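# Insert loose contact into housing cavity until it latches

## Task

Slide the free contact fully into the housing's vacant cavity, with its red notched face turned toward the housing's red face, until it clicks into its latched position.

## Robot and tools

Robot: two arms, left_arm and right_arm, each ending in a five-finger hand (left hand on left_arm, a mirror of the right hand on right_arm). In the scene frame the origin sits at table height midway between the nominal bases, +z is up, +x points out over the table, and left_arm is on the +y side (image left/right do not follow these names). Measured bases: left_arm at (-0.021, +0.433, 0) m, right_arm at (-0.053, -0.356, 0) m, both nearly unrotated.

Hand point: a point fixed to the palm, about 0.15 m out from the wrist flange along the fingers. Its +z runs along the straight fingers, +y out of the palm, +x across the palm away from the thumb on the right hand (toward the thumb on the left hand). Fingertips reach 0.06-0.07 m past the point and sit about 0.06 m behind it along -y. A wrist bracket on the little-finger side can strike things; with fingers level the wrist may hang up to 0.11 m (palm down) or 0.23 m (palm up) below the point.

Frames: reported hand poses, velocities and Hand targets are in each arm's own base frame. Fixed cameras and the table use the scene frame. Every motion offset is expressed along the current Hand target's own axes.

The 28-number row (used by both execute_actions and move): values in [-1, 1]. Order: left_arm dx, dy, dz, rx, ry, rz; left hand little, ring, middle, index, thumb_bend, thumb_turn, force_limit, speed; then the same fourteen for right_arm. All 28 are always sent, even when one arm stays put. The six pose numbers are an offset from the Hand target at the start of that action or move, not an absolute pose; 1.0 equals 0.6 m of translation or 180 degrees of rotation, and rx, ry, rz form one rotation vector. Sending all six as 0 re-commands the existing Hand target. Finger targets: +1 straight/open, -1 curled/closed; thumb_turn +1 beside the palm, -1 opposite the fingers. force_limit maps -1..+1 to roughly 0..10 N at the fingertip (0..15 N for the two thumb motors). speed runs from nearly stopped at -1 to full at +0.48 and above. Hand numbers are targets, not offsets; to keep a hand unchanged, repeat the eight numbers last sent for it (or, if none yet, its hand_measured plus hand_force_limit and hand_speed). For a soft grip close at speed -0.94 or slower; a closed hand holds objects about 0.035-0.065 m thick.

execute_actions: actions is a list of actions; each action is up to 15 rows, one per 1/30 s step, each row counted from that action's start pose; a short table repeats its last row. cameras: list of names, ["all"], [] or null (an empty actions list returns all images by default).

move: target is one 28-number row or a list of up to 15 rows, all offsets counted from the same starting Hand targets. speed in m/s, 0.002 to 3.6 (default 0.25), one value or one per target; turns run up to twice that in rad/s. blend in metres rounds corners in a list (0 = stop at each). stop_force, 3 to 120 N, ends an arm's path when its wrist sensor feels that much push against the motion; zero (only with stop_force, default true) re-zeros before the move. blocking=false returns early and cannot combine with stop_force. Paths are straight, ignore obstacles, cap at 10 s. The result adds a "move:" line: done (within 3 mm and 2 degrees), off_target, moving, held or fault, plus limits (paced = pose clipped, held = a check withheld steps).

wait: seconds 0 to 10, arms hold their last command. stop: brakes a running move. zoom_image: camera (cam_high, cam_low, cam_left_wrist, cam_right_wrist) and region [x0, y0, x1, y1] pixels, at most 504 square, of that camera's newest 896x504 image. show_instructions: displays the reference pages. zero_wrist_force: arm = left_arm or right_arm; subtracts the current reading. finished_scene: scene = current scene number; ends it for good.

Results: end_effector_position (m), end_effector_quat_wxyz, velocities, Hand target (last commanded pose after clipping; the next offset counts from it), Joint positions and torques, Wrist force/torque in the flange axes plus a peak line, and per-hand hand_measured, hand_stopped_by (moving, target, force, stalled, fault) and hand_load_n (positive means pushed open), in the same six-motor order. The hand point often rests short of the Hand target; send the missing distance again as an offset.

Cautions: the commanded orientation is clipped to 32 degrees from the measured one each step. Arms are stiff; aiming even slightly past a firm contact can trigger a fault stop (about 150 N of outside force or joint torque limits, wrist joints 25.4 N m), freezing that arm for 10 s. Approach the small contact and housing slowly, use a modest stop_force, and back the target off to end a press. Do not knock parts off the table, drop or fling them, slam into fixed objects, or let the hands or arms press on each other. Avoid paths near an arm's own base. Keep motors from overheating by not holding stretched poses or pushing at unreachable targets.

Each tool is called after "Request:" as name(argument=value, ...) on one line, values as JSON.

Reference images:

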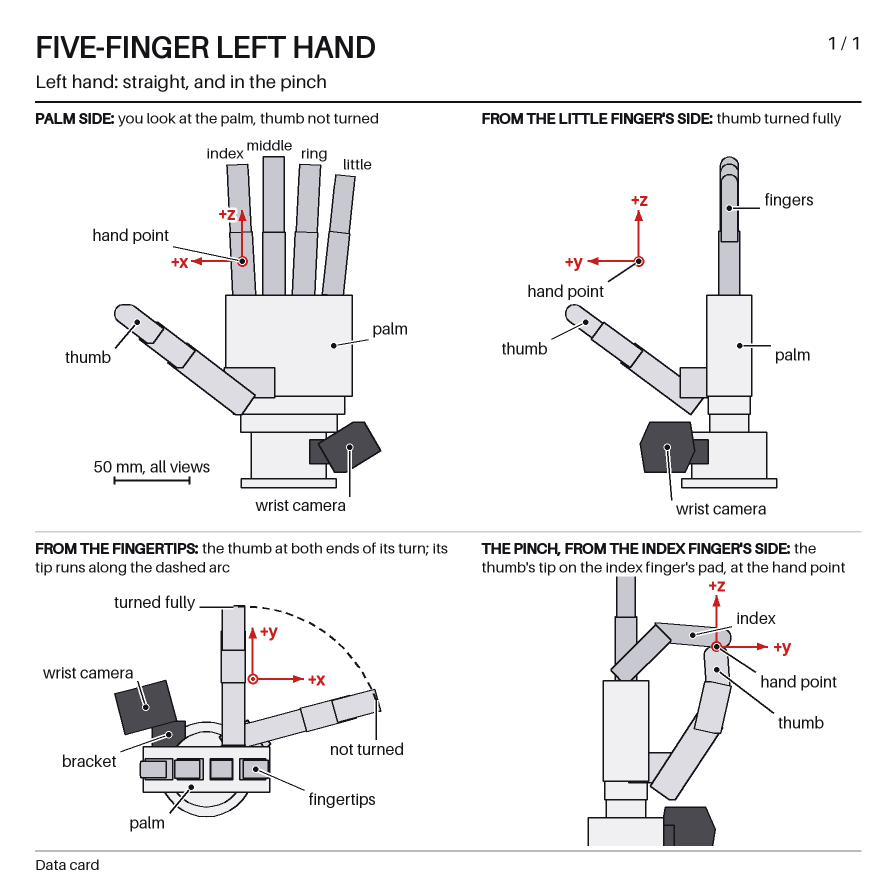

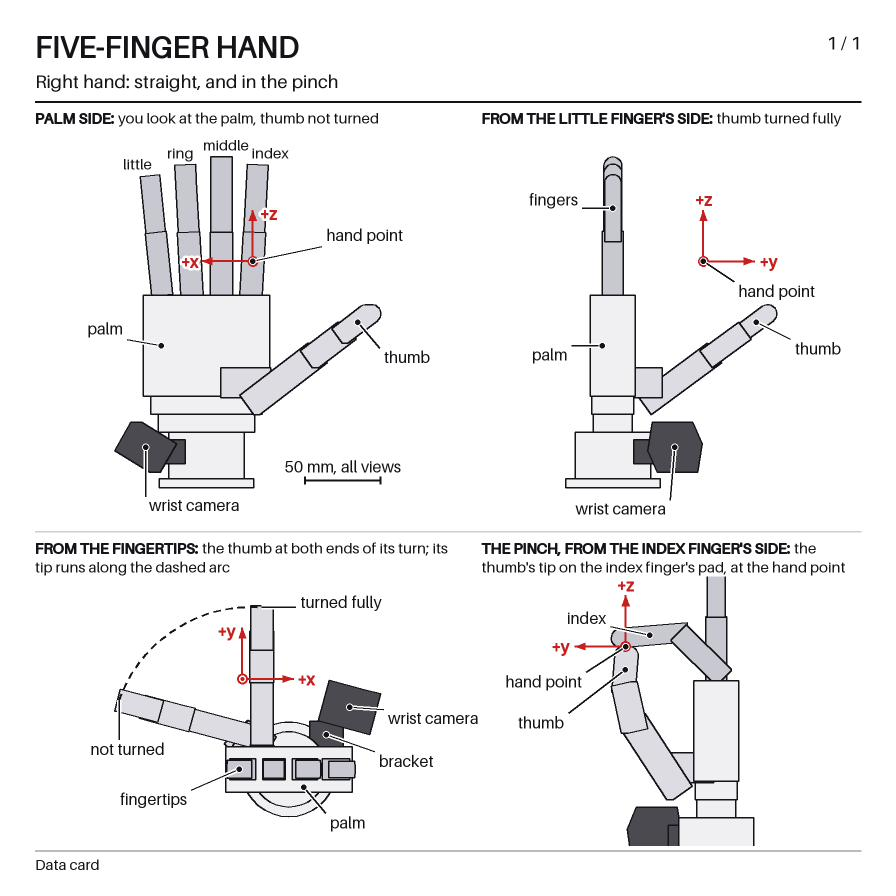

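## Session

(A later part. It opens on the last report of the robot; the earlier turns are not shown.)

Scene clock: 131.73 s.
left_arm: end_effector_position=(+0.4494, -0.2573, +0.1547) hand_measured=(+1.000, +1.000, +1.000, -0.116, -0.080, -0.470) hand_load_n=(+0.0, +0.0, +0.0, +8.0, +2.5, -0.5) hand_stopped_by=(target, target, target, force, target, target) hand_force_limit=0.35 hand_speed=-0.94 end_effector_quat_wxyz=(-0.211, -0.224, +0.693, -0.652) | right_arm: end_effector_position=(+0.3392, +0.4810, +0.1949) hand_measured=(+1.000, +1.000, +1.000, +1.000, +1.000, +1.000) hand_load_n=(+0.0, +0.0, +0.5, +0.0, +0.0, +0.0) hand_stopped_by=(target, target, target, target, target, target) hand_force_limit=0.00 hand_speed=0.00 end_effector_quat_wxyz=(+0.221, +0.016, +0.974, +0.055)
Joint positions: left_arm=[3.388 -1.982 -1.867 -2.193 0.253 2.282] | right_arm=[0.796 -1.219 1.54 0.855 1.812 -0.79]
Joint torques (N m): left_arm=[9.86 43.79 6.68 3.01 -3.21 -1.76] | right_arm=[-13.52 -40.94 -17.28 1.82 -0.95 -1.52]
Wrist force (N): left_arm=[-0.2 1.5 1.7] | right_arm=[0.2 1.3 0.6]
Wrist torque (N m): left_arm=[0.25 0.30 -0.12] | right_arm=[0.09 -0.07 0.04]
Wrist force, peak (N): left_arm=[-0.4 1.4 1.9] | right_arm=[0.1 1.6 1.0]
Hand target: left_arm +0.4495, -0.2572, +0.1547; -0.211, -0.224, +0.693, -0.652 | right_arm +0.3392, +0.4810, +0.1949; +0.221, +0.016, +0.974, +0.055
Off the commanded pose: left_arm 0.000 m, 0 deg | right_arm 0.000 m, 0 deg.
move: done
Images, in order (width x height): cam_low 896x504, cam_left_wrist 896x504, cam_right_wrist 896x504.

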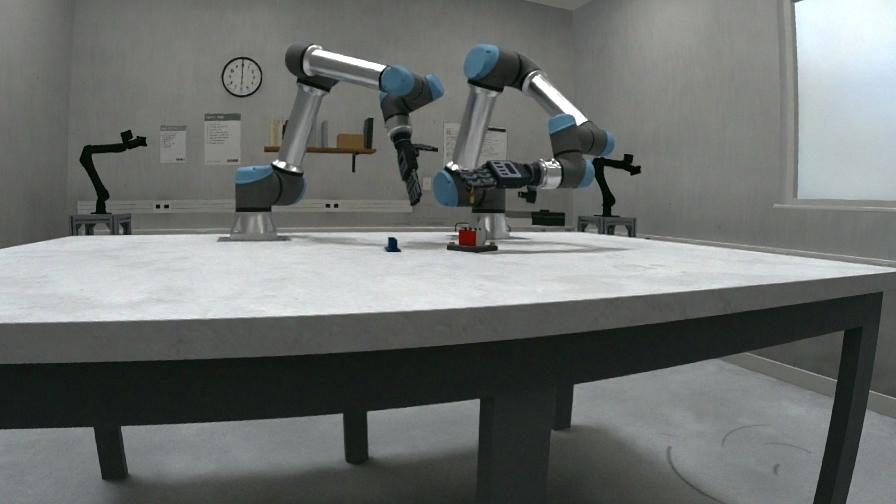

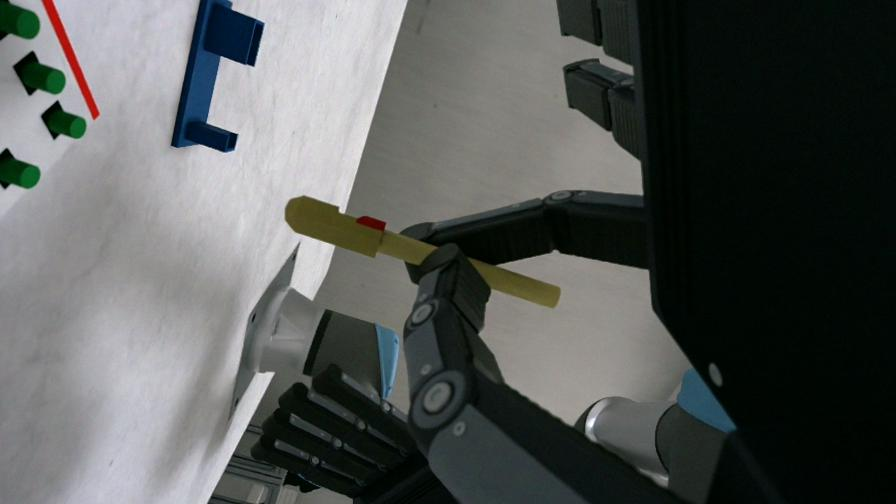

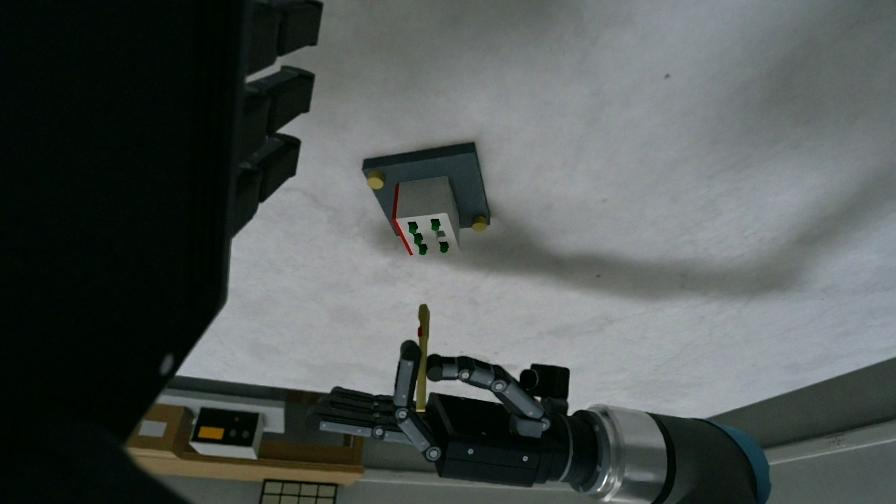

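Request:
move(target=[-0.0353,0.0578,-0.0133,0,0,0,1,1,1,-0.65,-0.08,-0.47,0.35,-0.94,0,0,0,0,0,0,1,1,1,1,1,1,0,0], speed=0.12, cameras=["cam_right_wrist","cam_left_wrist"])

Request:
zoom_image(camera="cam_right_wrist", region=[375, 165, 485, 275])

Request:
zoom_image(camera="cam_right_wrist", region=[395, 255, 475, 395])

Request:
zoom_image(camera="cam_left_wrist", region=[0, 0, 300, 280])

Request:
zoom_image(camera="cam_left_wrist", region=[270, 180, 590, 330])

Scene clock: 135.73 s.
left_arm: end_effector_position=(+0.4463, -0.2467, +0.1147) hand_measured=(+1.000, +1.000, +1.000, -0.116, -0.080, -0.470) hand_load_n=(+0.0, +0.0, +0.0, +8.0, +2.5, +0.0) hand_stopped_by=(target, target, target, force, target, target) hand_force_limit=0.35 hand_speed=-0.94 end_effector_quat_wxyz=(-0.211, -0.224, +0.693, -0.652) | right_arm: end_effector_position=(+0.3392, +0.4810, +0.1949) hand_measured=(+1.000, +1.000, +1.000, +1.000, +1.000, +1.000) hand_load_n=(+0.0, +0.0, +0.0, +0.0, +0.0, +0.0) hand_stopped_by=(target, target, target, target, target, target) hand_force_limit=0.00 hand_speed=0.00 end_effector_quat_wxyz=(+0.221, +0.016, +0.974, +0.055)
Joint positions: left_arm=[3.41 -2.046 -1.9 -2.114 0.275 2.301] | right_arm=[0.796 -1.219 1.54 0.855 1.812 -0.79]
Joint torques (N m): left_arm=[-11.68 40.62 22.47 -2.27 -2.98 -2.18] | right_arm=[-12.23 -41.96 -12.27 1.17 -0.97 -1.38]
Wrist force (N): left_arm=[-0.5 1.2 1.6] | right_arm=[0.2 1.6 0.9]
Wrist torque (N m): left_arm=[0.22 0.32 0.05] | right_arm=[0.12 -0.08 0.05]
Wrist force, peak (N): left_arm=[-0.9 2.2 1.5] | right_arm=[0.0 1.8 0.8]
Hand target: left_arm +0.4463, -0.2468, +0.1148; -0.211, -0.224, +0.693, -0.652 | right_arm +0.3392, +0.4810, +0.1949; +0.221, +0.016, +0.974, +0.055
Off the commanded pose: left_arm 0.000 m, 0 deg | right_arm 0.000 m, 0 deg.
move: done
Images, in order (width x height): cam_left_wrist 896x504, cam_right_wrist 896x504.

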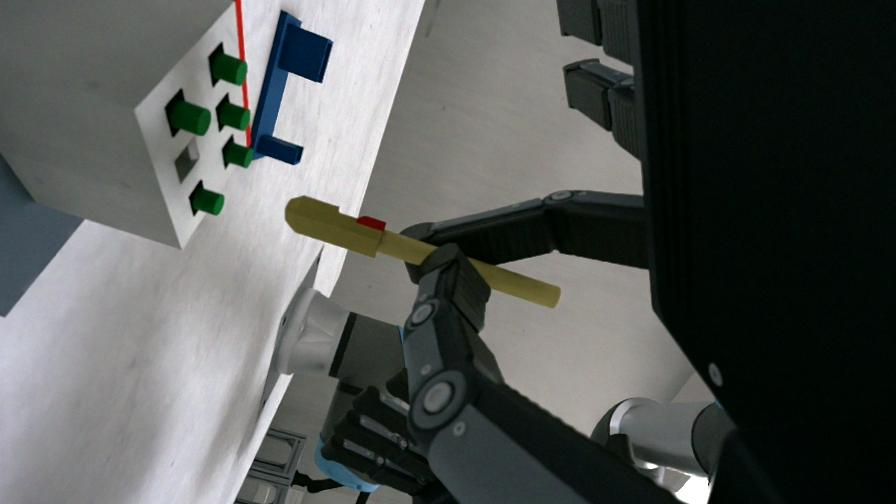

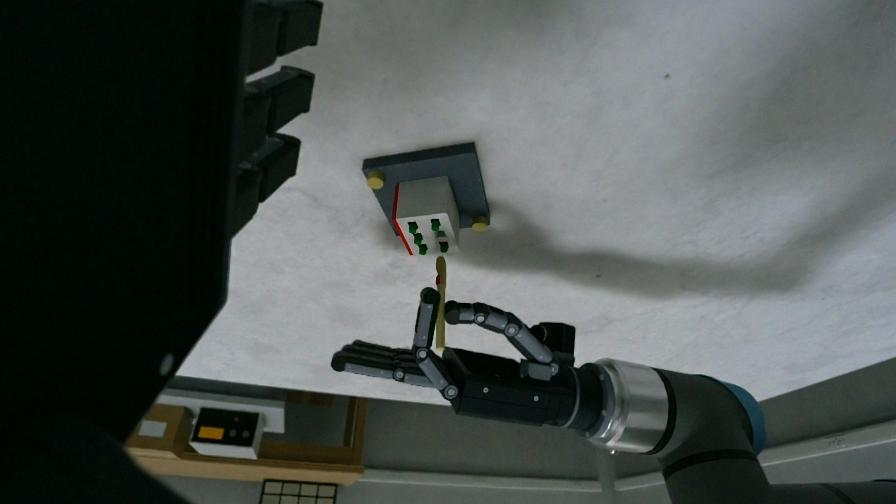

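Scaled by 4.582.

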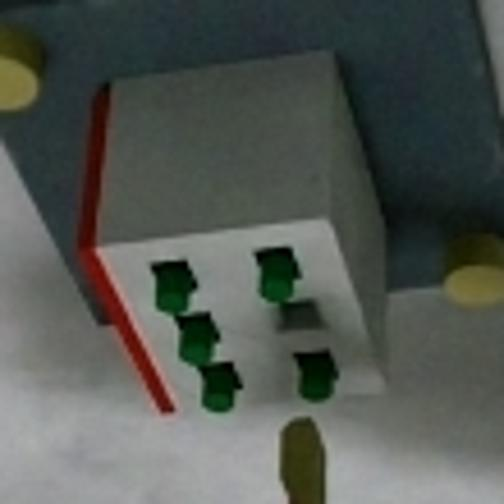

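Scaled by 3.600.

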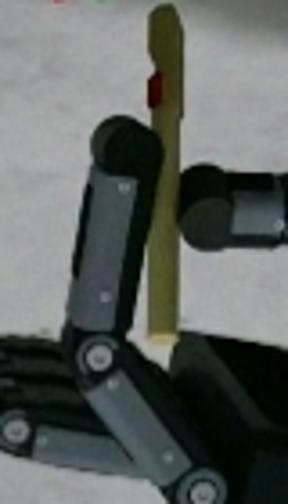

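Scaled by 1.680.

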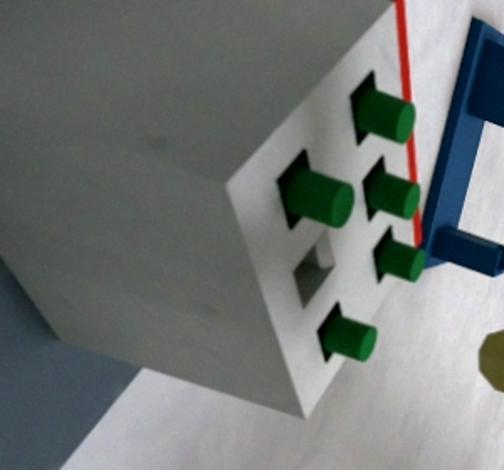

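Scaled by 1.575.

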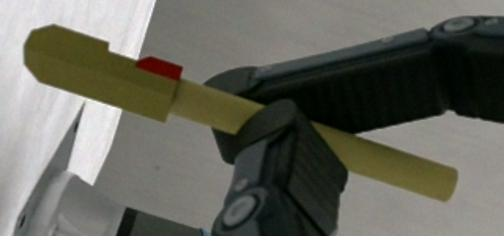

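Request:
zoom_image(camera="cam_left_wrist", region=[275, 180, 435, 280])

Request:
zoom_image(camera="cam_left_wrist", region=[455, 240, 575, 315])

Request:
zoom_image(camera="cam_left_wrist", region=[120, 60, 300, 260])

Scaled by 3.150.

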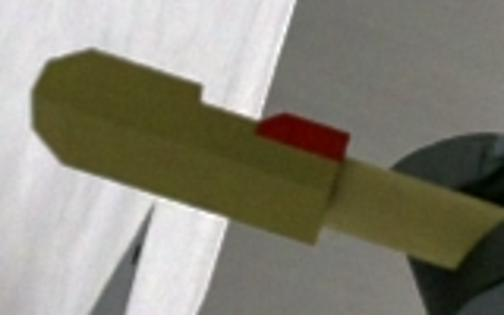

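Scaled by 4.200.

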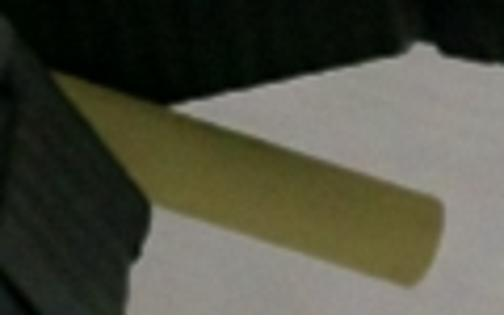

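Scaled by 2.520.

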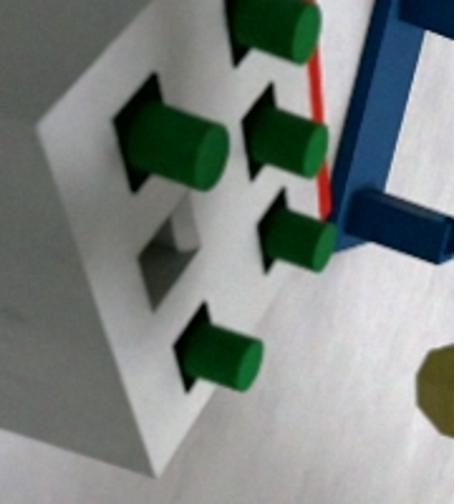

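Request:
zoom_image(camera="cam_right_wrist", region=[425, 250, 455, 295])

Request:
zoom_image(camera="cam_right_wrist", region=[385, 205, 475, 270])

Scaled by 11.200.

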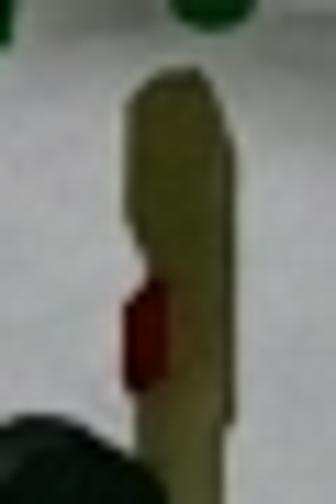

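Scaled by 5.600.

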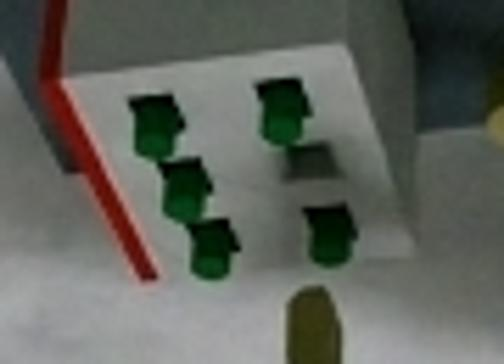

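Request:
move(target=[-0.0143,0.0102,0.0023,-0.0081,-0.0066,0.0097,1,1,1,-0.65,-0.08,-0.47,0.35,-0.94,0,0,0,0,0,0,1,1,1,1,1,1,0,0], speed=0.06, cameras=["cam_right_wrist","cam_left_wrist"])

Request:
zoom_image(camera="cam_right_wrist", region=[385, 205, 475, 270])

Request:
zoom_image(camera="cam_right_wrist", region=[405, 235, 475, 355])

Request:
zoom_image(camera="cam_left_wrist", region=[120, 80, 400, 280])

Request:
zoom_image(camera="cam_left_wrist", region=[0, 100, 260, 320])

Scene clock: 142.00 s.
left_arm: end_effector_position=(+0.4496, -0.2477, +0.1047) hand_measured=(+1.000, +1.000, +1.000, -0.116, -0.080, -0.470) hand_load_n=(+0.0, +0.0, +0.0, +8.0, +2.5, -0.5) hand_stopped_by=(target, target, target, force, target, target) hand_force_limit=0.35 hand_speed=-0.94 end_effector_quat_wxyz=(-0.196, -0.218, +0.706, -0.644) | right_arm: end_effector_position=(+0.3392, +0.4810, +0.1949) hand_measured=(+1.000, +1.000, +1.000, +1.000, +1.000, +1.000) hand_load_n=(+0.0, +0.0, +0.0, +0.0, -0.5, +0.0) hand_stopped_by=(target, target, target, target, target, target) hand_force_limit=0.00 hand_speed=0.00 end_effector_quat_wxyz=(+0.221, +0.016, +0.974, +0.055)
Joint positions: left_arm=[3.404 -2.036 -1.932 -1.968 0.275 2.212] | right_arm=[0.796 -1.219 1.54 0.855 1.812 -0.79]
Joint torques (N m): left_arm=[0.76 34.24 23.55 -1.1 0.45 2.26] | right_arm=[-13.35 -41.99 -12.16 0.38 -0.84 -1.43]
Wrist force (N): left_arm=[-0.2 1.1 1.5] | right_arm=[-0.1 1.6 0.5]
Wrist torque (N m): left_arm=[0.23 0.28 -0.12] | right_arm=[0.13 -0.04 0.04]
Wrist force, peak (N): left_arm=[-0.3 1.7 1.9] | right_arm=[0.0 1.6 1.0]
Hand target: left_arm +0.4497, -0.2476, +0.1047; -0.196, -0.218, +0.706, -0.644 | right_arm +0.3392, +0.4810, +0.1949; +0.221, +0.016, +0.974, +0.055
Off the commanded pose: left_arm 0.000 m, 0 deg | right_arm 0.000 m, 0 deg.
move: done
Images, in order (width x height): cam_left_wrist 896x504, cam_right_wrist 896x504.

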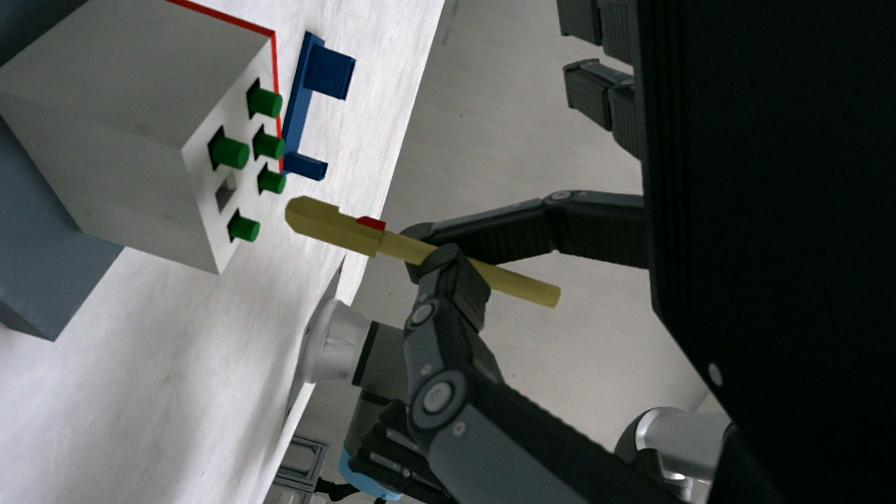

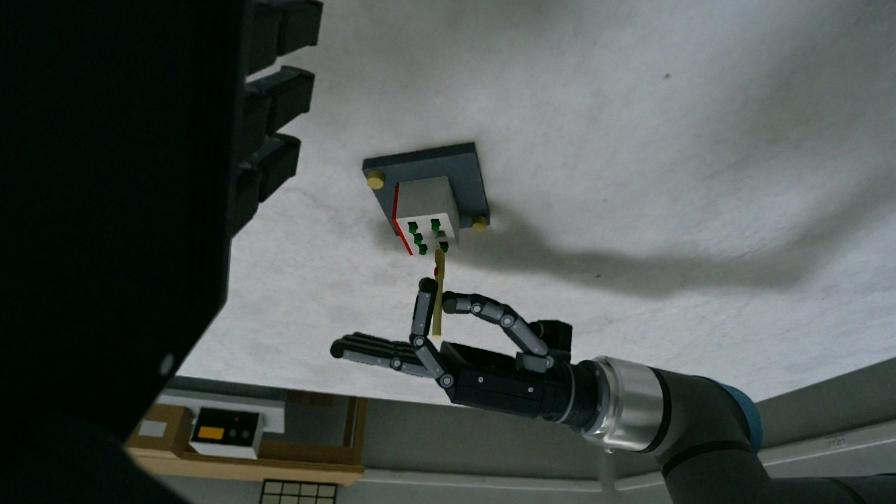

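Scaled by 5.600.

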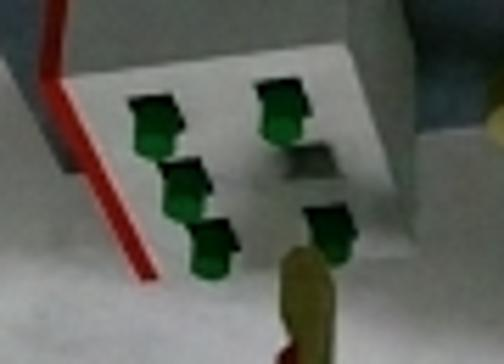

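Scaled by 4.200.

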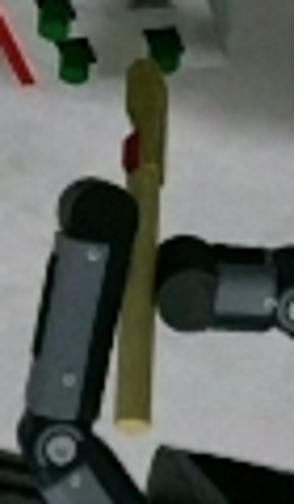

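Scaled by 1.800.

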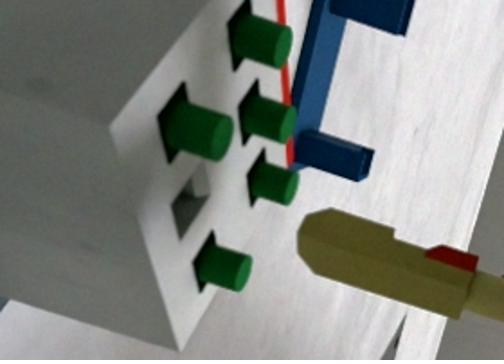

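Scaled by 1.938.

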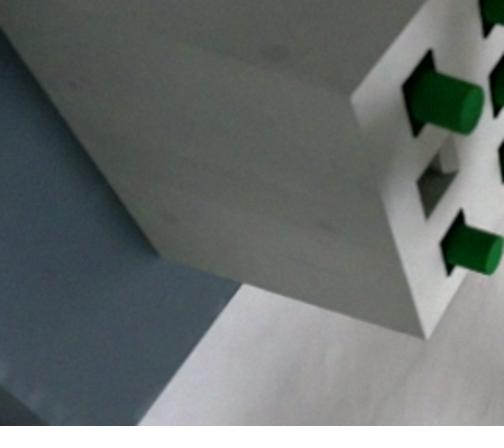

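Request:
move(target=[-0.01737,0.02443,0.0014,0,0,0,1,1,1,-0.65,-0.08,-0.47,0.35,-0.94,0,0,0,0,0,0,1,1,1,1,1,1,0,0], speed=0.015, stop_force=4, cameras=["cam_right_wrist","cam_left_wrist"])

Request:
zoom_image(camera="cam_right_wrist", region=[395, 205, 485, 305])

Request:
zoom_image(camera="cam_left_wrist", region=[160, 100, 400, 280])

Scene clock: 146.23 s.
left_arm: end_effector_position=(+0.4501, -0.2468, +0.0867) hand_measured=(+1.000, +1.000, +1.000, -0.116, -0.080, -0.470) hand_load_n=(+0.0, +0.0, +0.0, +8.5, +2.5, +0.0) hand_stopped_by=(target, target, target, force, target, target) hand_force_limit=0.35 hand_speed=-0.94 end_effector_quat_wxyz=(-0.196, -0.218, +0.706, -0.644) | right_arm: end_effector_position=(+0.3392, +0.4810, +0.1949) hand_measured=(+1.000, +1.000, +1.000, +1.000, +1.000, +1.000) hand_load_n=(+0.0, +0.0, +0.0, +0.0, +0.0, +0.0) hand_stopped_by=(target, target, target, target, target, target) hand_force_limit=0.00 hand_speed=0.00 end_effector_quat_wxyz=(+0.221, +0.016, +0.974, +0.055)
Joint positions: left_arm=[3.406 -2.071 -1.94 -1.928 0.277 2.214] | right_arm=[0.796 -1.219 1.54 0.855 1.812 -0.79]
Joint torques (N m): left_arm=[9.52 43.43 16.45 -1.67 1.09 -1.76] | right_arm=[-13.72 -42.31 -13.01 -0.03 -0.96 -1.37]
Wrist force (N): left_arm=[0.2 1.2 2.3] | right_arm=[0.1 1.6 0.5]
Wrist torque (N m): left_arm=[0.22 0.32 -0.14] | right_arm=[0.13 -0.06 0.05]
Wrist force, peak (N): left_arm=[0.3 1.3 2.4] | right_arm=[-0.2 1.7 0.9]
Hand target: left_arm +0.4501, -0.2468, +0.0867; -0.196, -0.218, +0.706, -0.644 | right_arm +0.3392, +0.4810, +0.1949; +0.221, +0.016, +0.974, +0.055
Off the commanded pose: left_arm 0.000 m, 0 deg | right_arm 0.000 m, 0 deg.
move: done
Images, in order (width x height): cam_left_wrist 896x504, cam_right_wrist 896x504.

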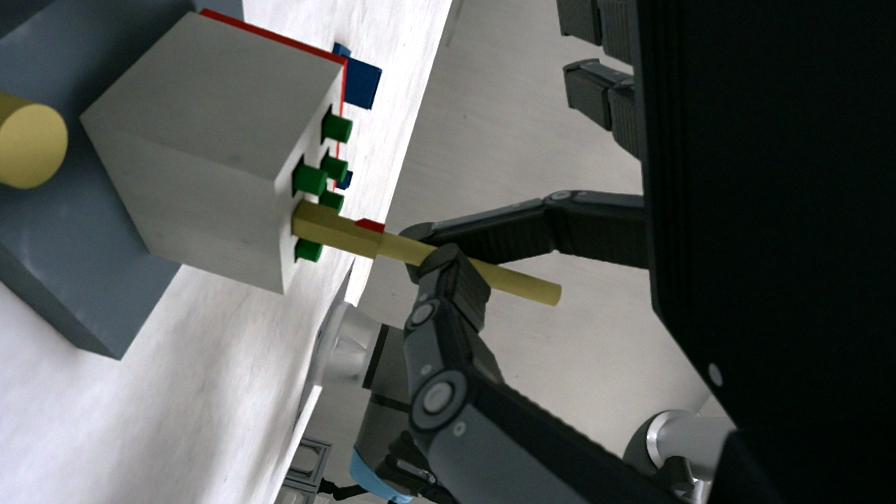

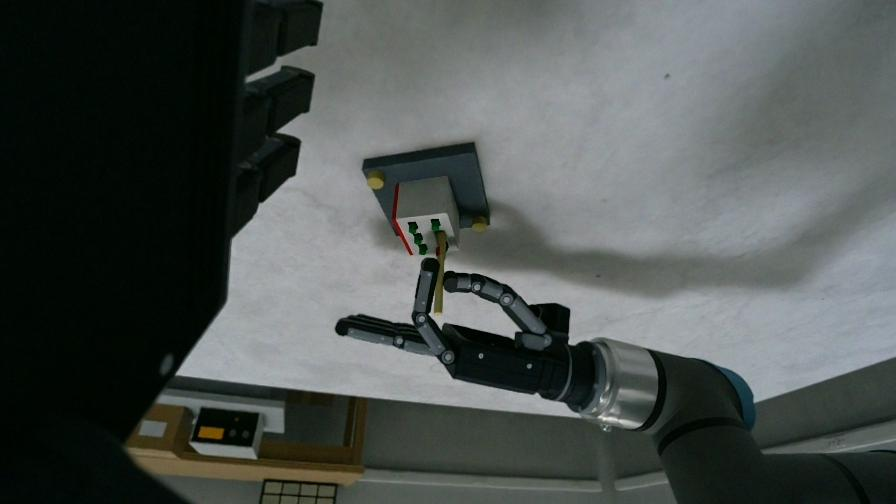

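Scaled by 5.040.

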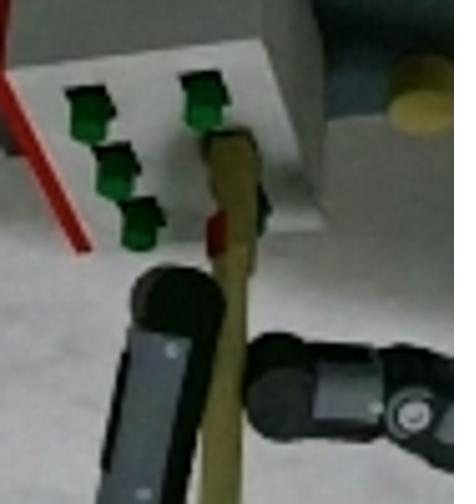

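Scaled by 2.100.

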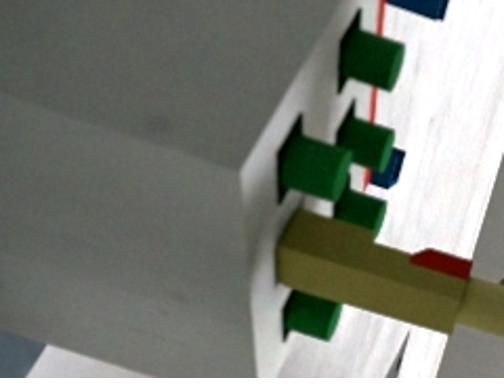

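Request:
move(target=[-0.00836,0.01236,0.0014,0,0,0,1,1,1,-0.65,-0.08,-0.47,0.35,-0.94,0,0,0,0,0,0,1,1,1,1,1,1,0,0], speed=0.012, stop_force=5, cameras=["cam_right_wrist","cam_left_wrist"])

Request:
zoom_image(camera="cam_right_wrist", region=[395, 205, 485, 305])

Request:
zoom_image(camera="cam_left_wrist", region=[220, 120, 580, 320])

Scene clock: 148.77 s.
left_arm: end_effector_position=(+0.4501, -0.2468, +0.0777) hand_measured=(+1.000, +1.000, +1.000, -0.116, -0.080, -0.470) hand_load_n=(+0.0, +0.0, +0.0, +11.0, +3.0, -1.0) hand_stopped_by=(target, target, target, force, target, target) hand_force_limit=0.35 hand_speed=-0.94 end_effector_quat_wxyz=(-0.196, -0.218, +0.706, -0.644) | right_arm: end_effector_position=(+0.3392, +0.4810, +0.1949) hand_measured=(+1.000, +1.000, +1.000, +1.000, +1.000, +1.000) hand_load_n=(+0.0, +0.0, +0.0, +0.0, -0.5, +0.0) hand_stopped_by=(target, target, target, target, target, target) hand_force_limit=0.00 hand_speed=0.00 end_effector_quat_wxyz=(+0.221, +0.016, +0.974, +0.055)
Joint positions: left_arm=[3.406 -2.088 -1.944 -1.906 0.277 2.214] | right_arm=[0.796 -1.219 1.54 0.855 1.812 -0.79]
Joint torques (N m): left_arm=[-4.35 44.3 14.68 -1.51 -2.27 -1.77] | right_arm=[-13.29 -42.39 -13.26 -0.08 -1.03 -1.36]
Wrist force (N): left_arm=[-0.7 1.4 4.4] | right_arm=[-0.1 1.4 0.8]
Wrist torque (N m): left_arm=[0.27 0.36 -0.13] | right_arm=[0.09 -0.03 0.03]
Wrist force, peak (N): left_arm=[-0.9 1.6 4.4] | right_arm=[0.3 1.7 0.9]
Hand target: left_arm +0.4501, -0.2468, +0.0777; -0.196, -0.218, +0.706, -0.644 | right_arm +0.3392, +0.4810, +0.1949; +0.221, +0.016, +0.974, +0.055
Off the commanded pose: left_arm 0.000 m, 0 deg | right_arm 0.000 m, 0 deg.
move: done
Images, in order (width x height): cam_left_wrist 896x504, cam_right_wrist 896x504.

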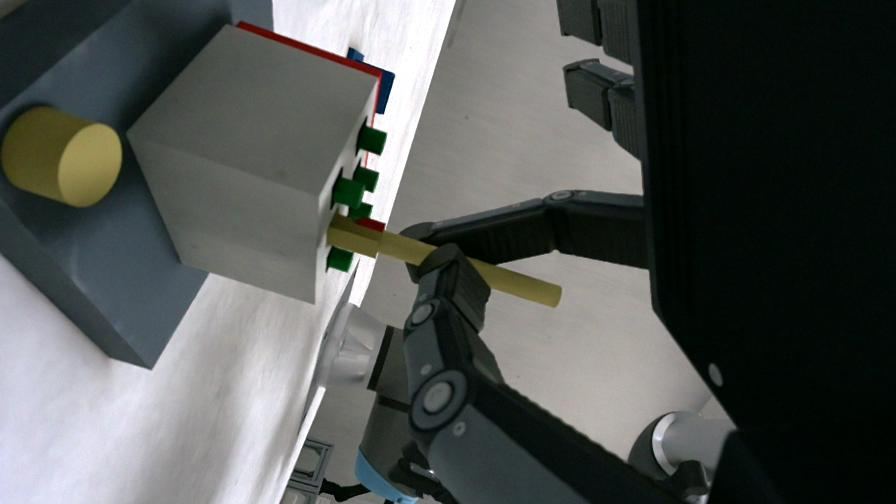

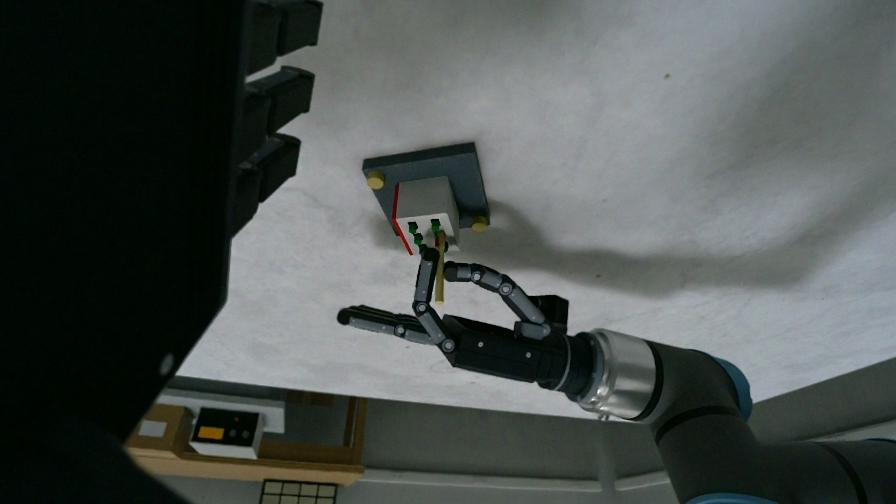

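Scaled by 5.040.

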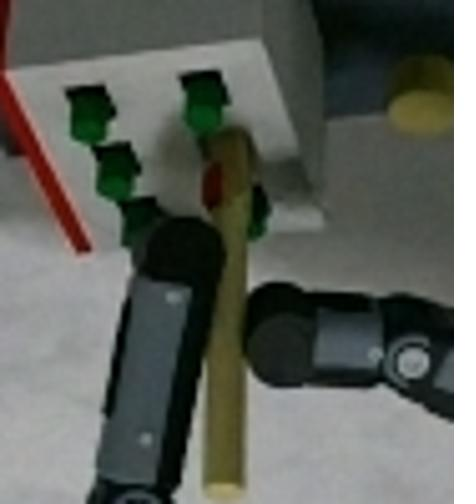

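Scaled by 1.400.

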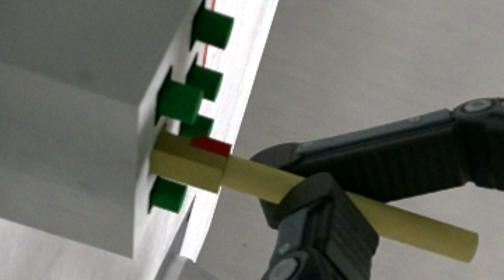

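Request:
move(target=[-0.00836,0.01236,0.0023,0,0,0,1,1,1,-0.65,-0.08,-0.47,0.35,-0.94,0,0,0,0,0,0,1,1,1,1,1,1,0,0], speed=0.012, stop_force=6, cameras=["cam_right_wrist","cam_left_wrist"])

Request:
zoom_image(camera="cam_right_wrist", region=[395, 205, 485, 305])

Request:
zoom_image(camera="cam_left_wrist", region=[320, 160, 580, 320])

Scene clock: 151.10 s.
left_arm: end_effector_position=(+0.4501, -0.2473, +0.0687) hand_measured=(+1.000, +1.000, +1.000, -0.116, -0.080, -0.470) hand_load_n=(+0.0, +0.0, +0.0, +10.0, +2.5, +0.0) hand_stopped_by=(target, target, target, force, target, target) hand_force_limit=0.35 hand_speed=-0.94 end_effector_quat_wxyz=(-0.196, -0.218, +0.706, -0.644) | right_arm: end_effector_position=(+0.3392, +0.4810, +0.1949) hand_measured=(+1.000, +1.000, +1.000, +1.000, +1.000, +1.000) hand_load_n=(+0.0, +0.0, +0.0, +0.0, +0.0, +0.0) hand_stopped_by=(target, target, target, target, target, target) hand_force_limit=0.00 hand_speed=0.00 end_effector_quat_wxyz=(+0.221, +0.016, +0.974, +0.055)
Joint positions: left_arm=[3.405 -2.106 -1.947 -1.883 0.276 2.212] | right_arm=[0.796 -1.219 1.54 0.855 1.812 -0.79]
Joint torques (N m): left_arm=[-5.96 44.91 15.04 -1.57 -2.57 -1.27] | right_arm=[-13.62 -40.98 -12.97 -0.02 -0.98 -1.45]
Wrist force (N): left_arm=[0.7 2.4 4.5] | right_arm=[0.0 1.4 0.6]
Wrist torque (N m): left_arm=[0.24 0.34 0.06] | right_arm=[0.11 -0.05 0.04]
Wrist force, peak (N): left_arm=[0.7 2.6 4.4] | right_arm=[0.1 1.8 0.5]
Hand target: left_arm +0.4501, -0.2473, +0.0687; -0.196, -0.218, +0.706, -0.644 | right_arm +0.3392, +0.4810, +0.1949; +0.221, +0.016, +0.974, +0.055
Off the commanded pose: left_arm 0.000 m, 0 deg | right_arm 0.000 m, 0 deg.
move: done
Images, in order (width x height): cam_left_wrist 896x504, cam_right_wrist 896x504.

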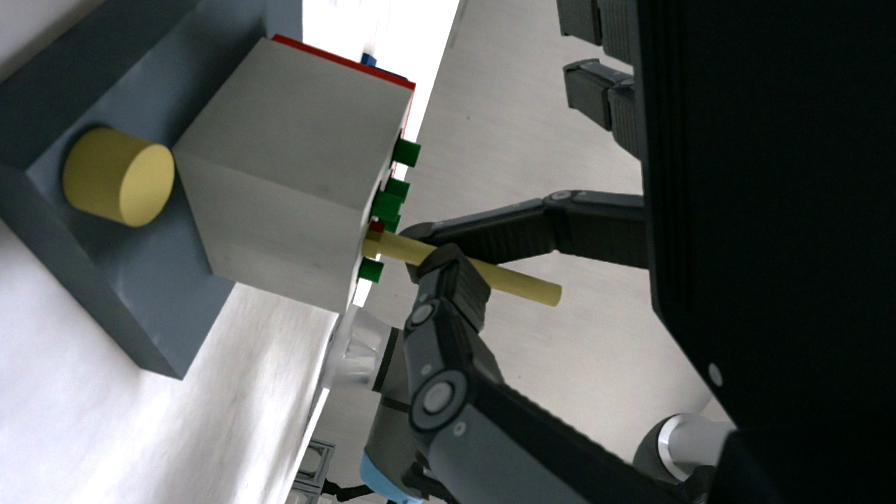

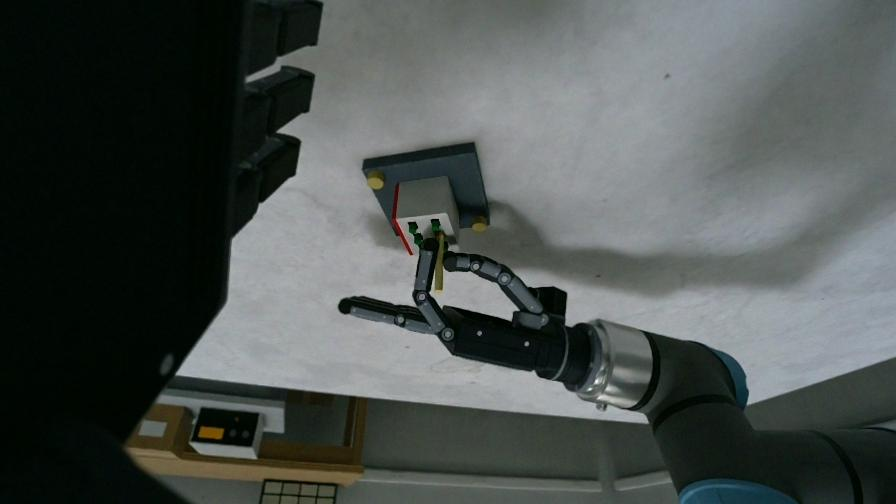

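Scaled by 5.040.

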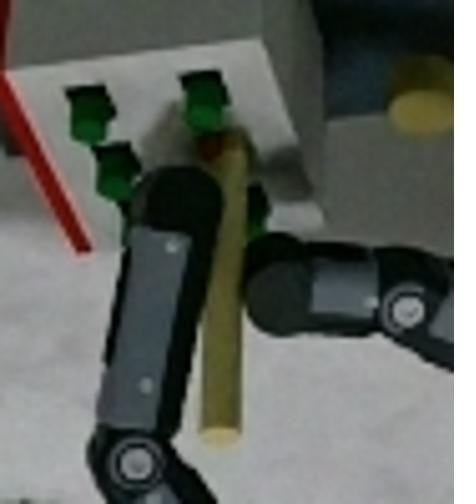

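Scaled by 1.938.

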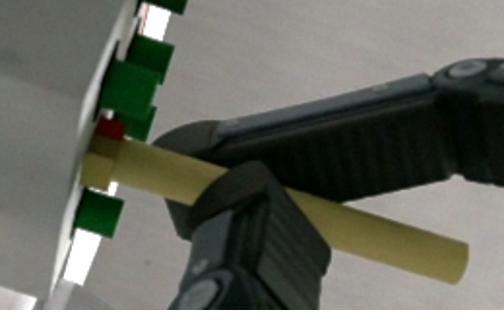

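Request:
move(target=[[0,0,0,0,0,0,1,1,1,-0.065,-0.08,-0.47,0.35,-0.9,0,0,0,0,0,0,1,1,1,1,1,1,0,0],[0.0232,-0.0343,-0.0038,0,0,0,1,1,1,-0.065,-0.08,-0.47,0.35,-0.9,0,0,0,0,0,0,1,1,1,1,1,1,0,0]], speed=[0.03,0.04], cameras=["cam_right_wrist","cam_left_wrist"])

Request:
zoom_image(camera="cam_right_wrist", region=[395, 205, 485, 305])

Request:
zoom_image(camera="cam_left_wrist", region=[220, 120, 580, 320])

Scene clock: 154.27 s.
left_arm: end_effector_position=(+0.4502, -0.2473, +0.0937) hand_measured=(+1.000, +1.000, +1.000, -0.064, -0.080, -0.470) hand_load_n=(+0.0, +0.0, +0.0, +0.0, +0.0, +0.0) hand_stopped_by=(target, target, target, target, target, target) hand_force_limit=0.35 hand_speed=-0.90 end_effector_quat_wxyz=(-0.196, -0.218, +0.706, -0.644) end_effector_velocity=(+0.001, +0.000, -0.002) end_effector_angular_velocity=(+0.000, -0.004, +0.000) | right_arm: end_effector_position=(+0.3392, +0.4810, +0.1949) hand_measured=(+1.000, +1.000, +1.000, +1.000, +1.000, +1.000) hand_load_n=(+0.0, +0.0, +0.0, +0.0, +0.0, +0.0) hand_stopped_by=(target, target, target, target, target, target) hand_force_limit=0.00 hand_speed=0.00 end_effector_quat_wxyz=(+0.221, +0.016, +0.974, +0.055)
Joint positions: left_arm=[3.405 -2.057 -1.936 -1.943 0.276 2.212] | right_arm=[0.796 -1.219 1.54 0.855 1.812 -0.79]
Joint velocities: left_arm=[0 -0.003 0 0.005 0 0.002] | right_arm=[within noise]
Joint torques (N m): left_arm=[-7.45 29.24 11.93 2.68 -2.65 2.36] | right_arm=[-13.73 -43.53 -12.58 -0.11 -0.9 -1.12]
Wrist force (N): left_arm=[-0.5 1.0 1.5] | right_arm=[0.0 1.3 0.6]
Wrist torque (N m): left_arm=[0.23 0.33 0.00] | right_arm=[0.09 -0.04 0.03]
Wrist force, peak (N): left_arm=[0.7 2.9 4.5] | right_arm=[0.1 1.9 0.6]
Hand target: left_arm +0.4501, -0.2474, +0.0936; -0.196, -0.218, +0.706, -0.644 | right_arm +0.3392, +0.4810, +0.1949; +0.221, +0.016, +0.974, +0.055
Off the commanded pose: left_arm 0.000 m, 0 deg | right_arm 0.000 m, 0 deg.
move: done
Images, in order (width x height): cam_left_wrist 896x504, cam_right_wrist 896x504.

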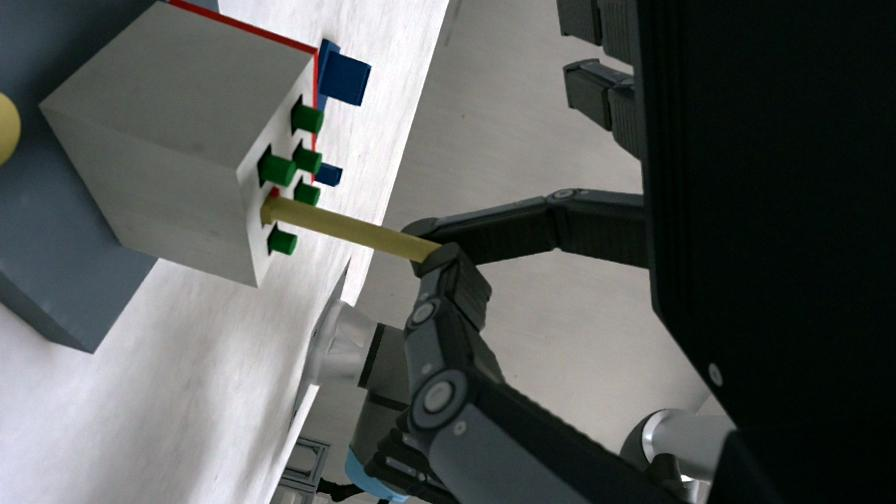

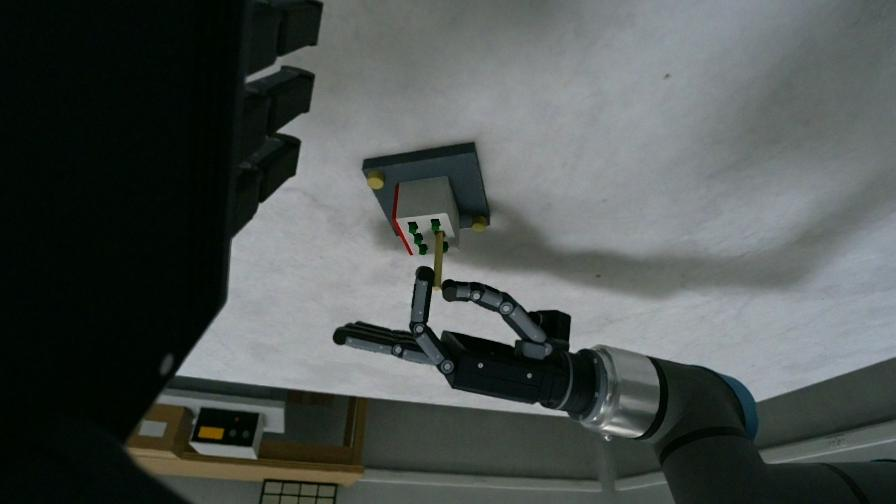

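Scaled by 5.040.

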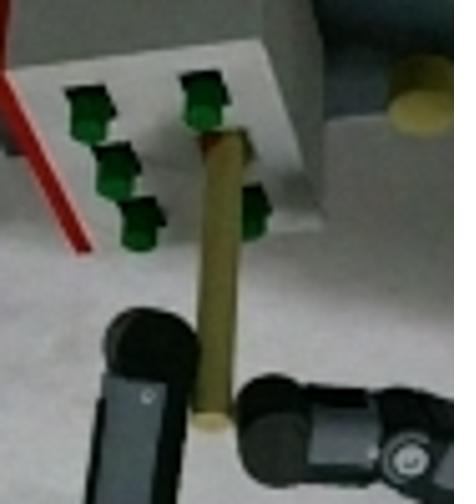

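Scaled by 1.400.

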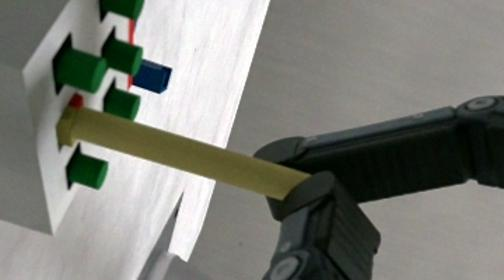

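Request:
move(target=[0.0651,-0.0961,-0.0107,0,0,0,1,1,1,-0.065,-0.08,-0.47,0.35,-0.9,0,0,0,0,0,0,1,1,1,1,1,1,0,0], speed=0.1, cameras=["cam_left_wrist","cam_right_wrist"])

Scene clock: 157.77 s.
left_arm: end_effector_position=(+0.4501, -0.2474, +0.1636) hand_measured=(+1.000, +1.000, +1.000, -0.064, -0.080, -0.470) hand_load_n=(+0.0, -0.5, +0.0, +0.0, +0.0, +0.0) hand_stopped_by=(target, target, target, target, target, target) hand_force_limit=0.35 hand_speed=-0.90 end_effector_quat_wxyz=(-0.196, -0.218, +0.706, -0.644) | right_arm: end_effector_position=(+0.3392, +0.4810, +0.1949) hand_measured=(+1.000, +1.000, +1.000, +1.000, +1.000, +1.000) hand_load_n=(+0.0, +0.0, +0.0, +0.0, +0.0, +0.0) hand_stopped_by=(target, target, target, target, target, target) hand_force_limit=0.00 hand_speed=0.00 end_effector_quat_wxyz=(+0.221, +0.016, +0.974, +0.055)
Joint positions: left_arm=[3.405 -1.936 -1.885 -2.115 0.275 2.212] | right_arm=[0.796 -1.219 1.54 0.855 1.812 -0.79]
Joint torques (N m): left_arm=[0.69 33.49 6.46 2.79 0.37 0.96] | right_arm=[-13.09 -41.22 -11.89 -0.17 -0.81 -1.13]
Wrist force (N): left_arm=[-0.3 0.9 1.7] | right_arm=[0.1 1.3 0.4]
Wrist torque (N m): left_arm=[0.19 0.31 -0.12] | right_arm=[0.11 -0.07 0.05]
Wrist force, peak (N): left_arm=[-0.9 1.7 1.8] | right_arm=[-0.1 1.7 0.9]
Hand target: left_arm +0.4501, -0.2474, +0.1636; -0.196, -0.218, +0.706, -0.644 | right_arm +0.3392, +0.4810, +0.1949; +0.221, +0.016, +0.974, +0.055
Off the commanded pose: left_arm 0.000 m, 0 deg | right_arm 0.000 m, 0 deg.
move: done
Images, in order (width x height): cam_left_wrist 896x504, cam_right_wrist 896x504.

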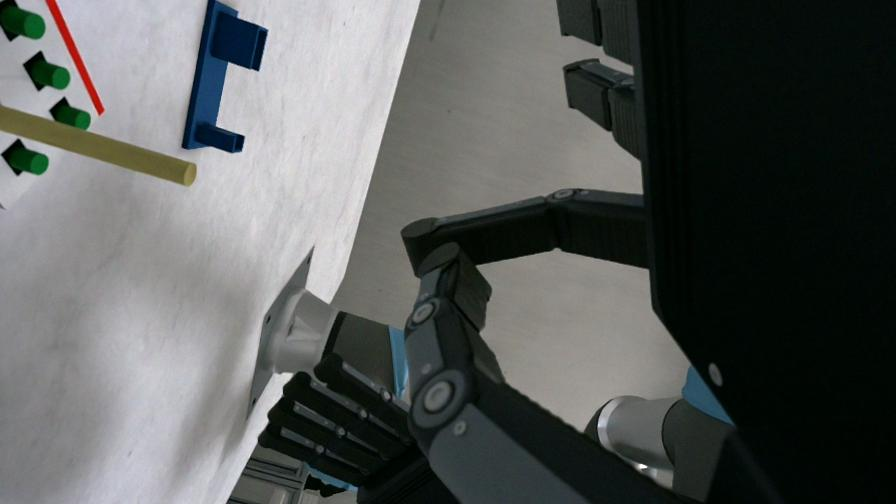

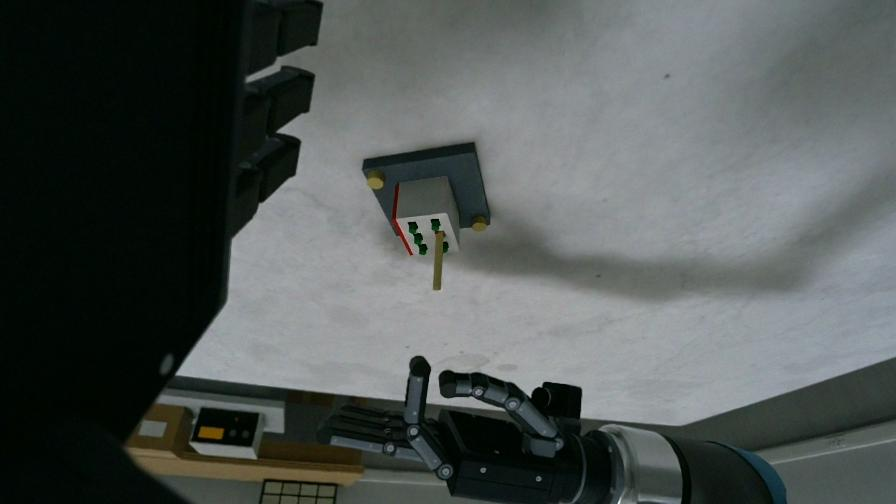

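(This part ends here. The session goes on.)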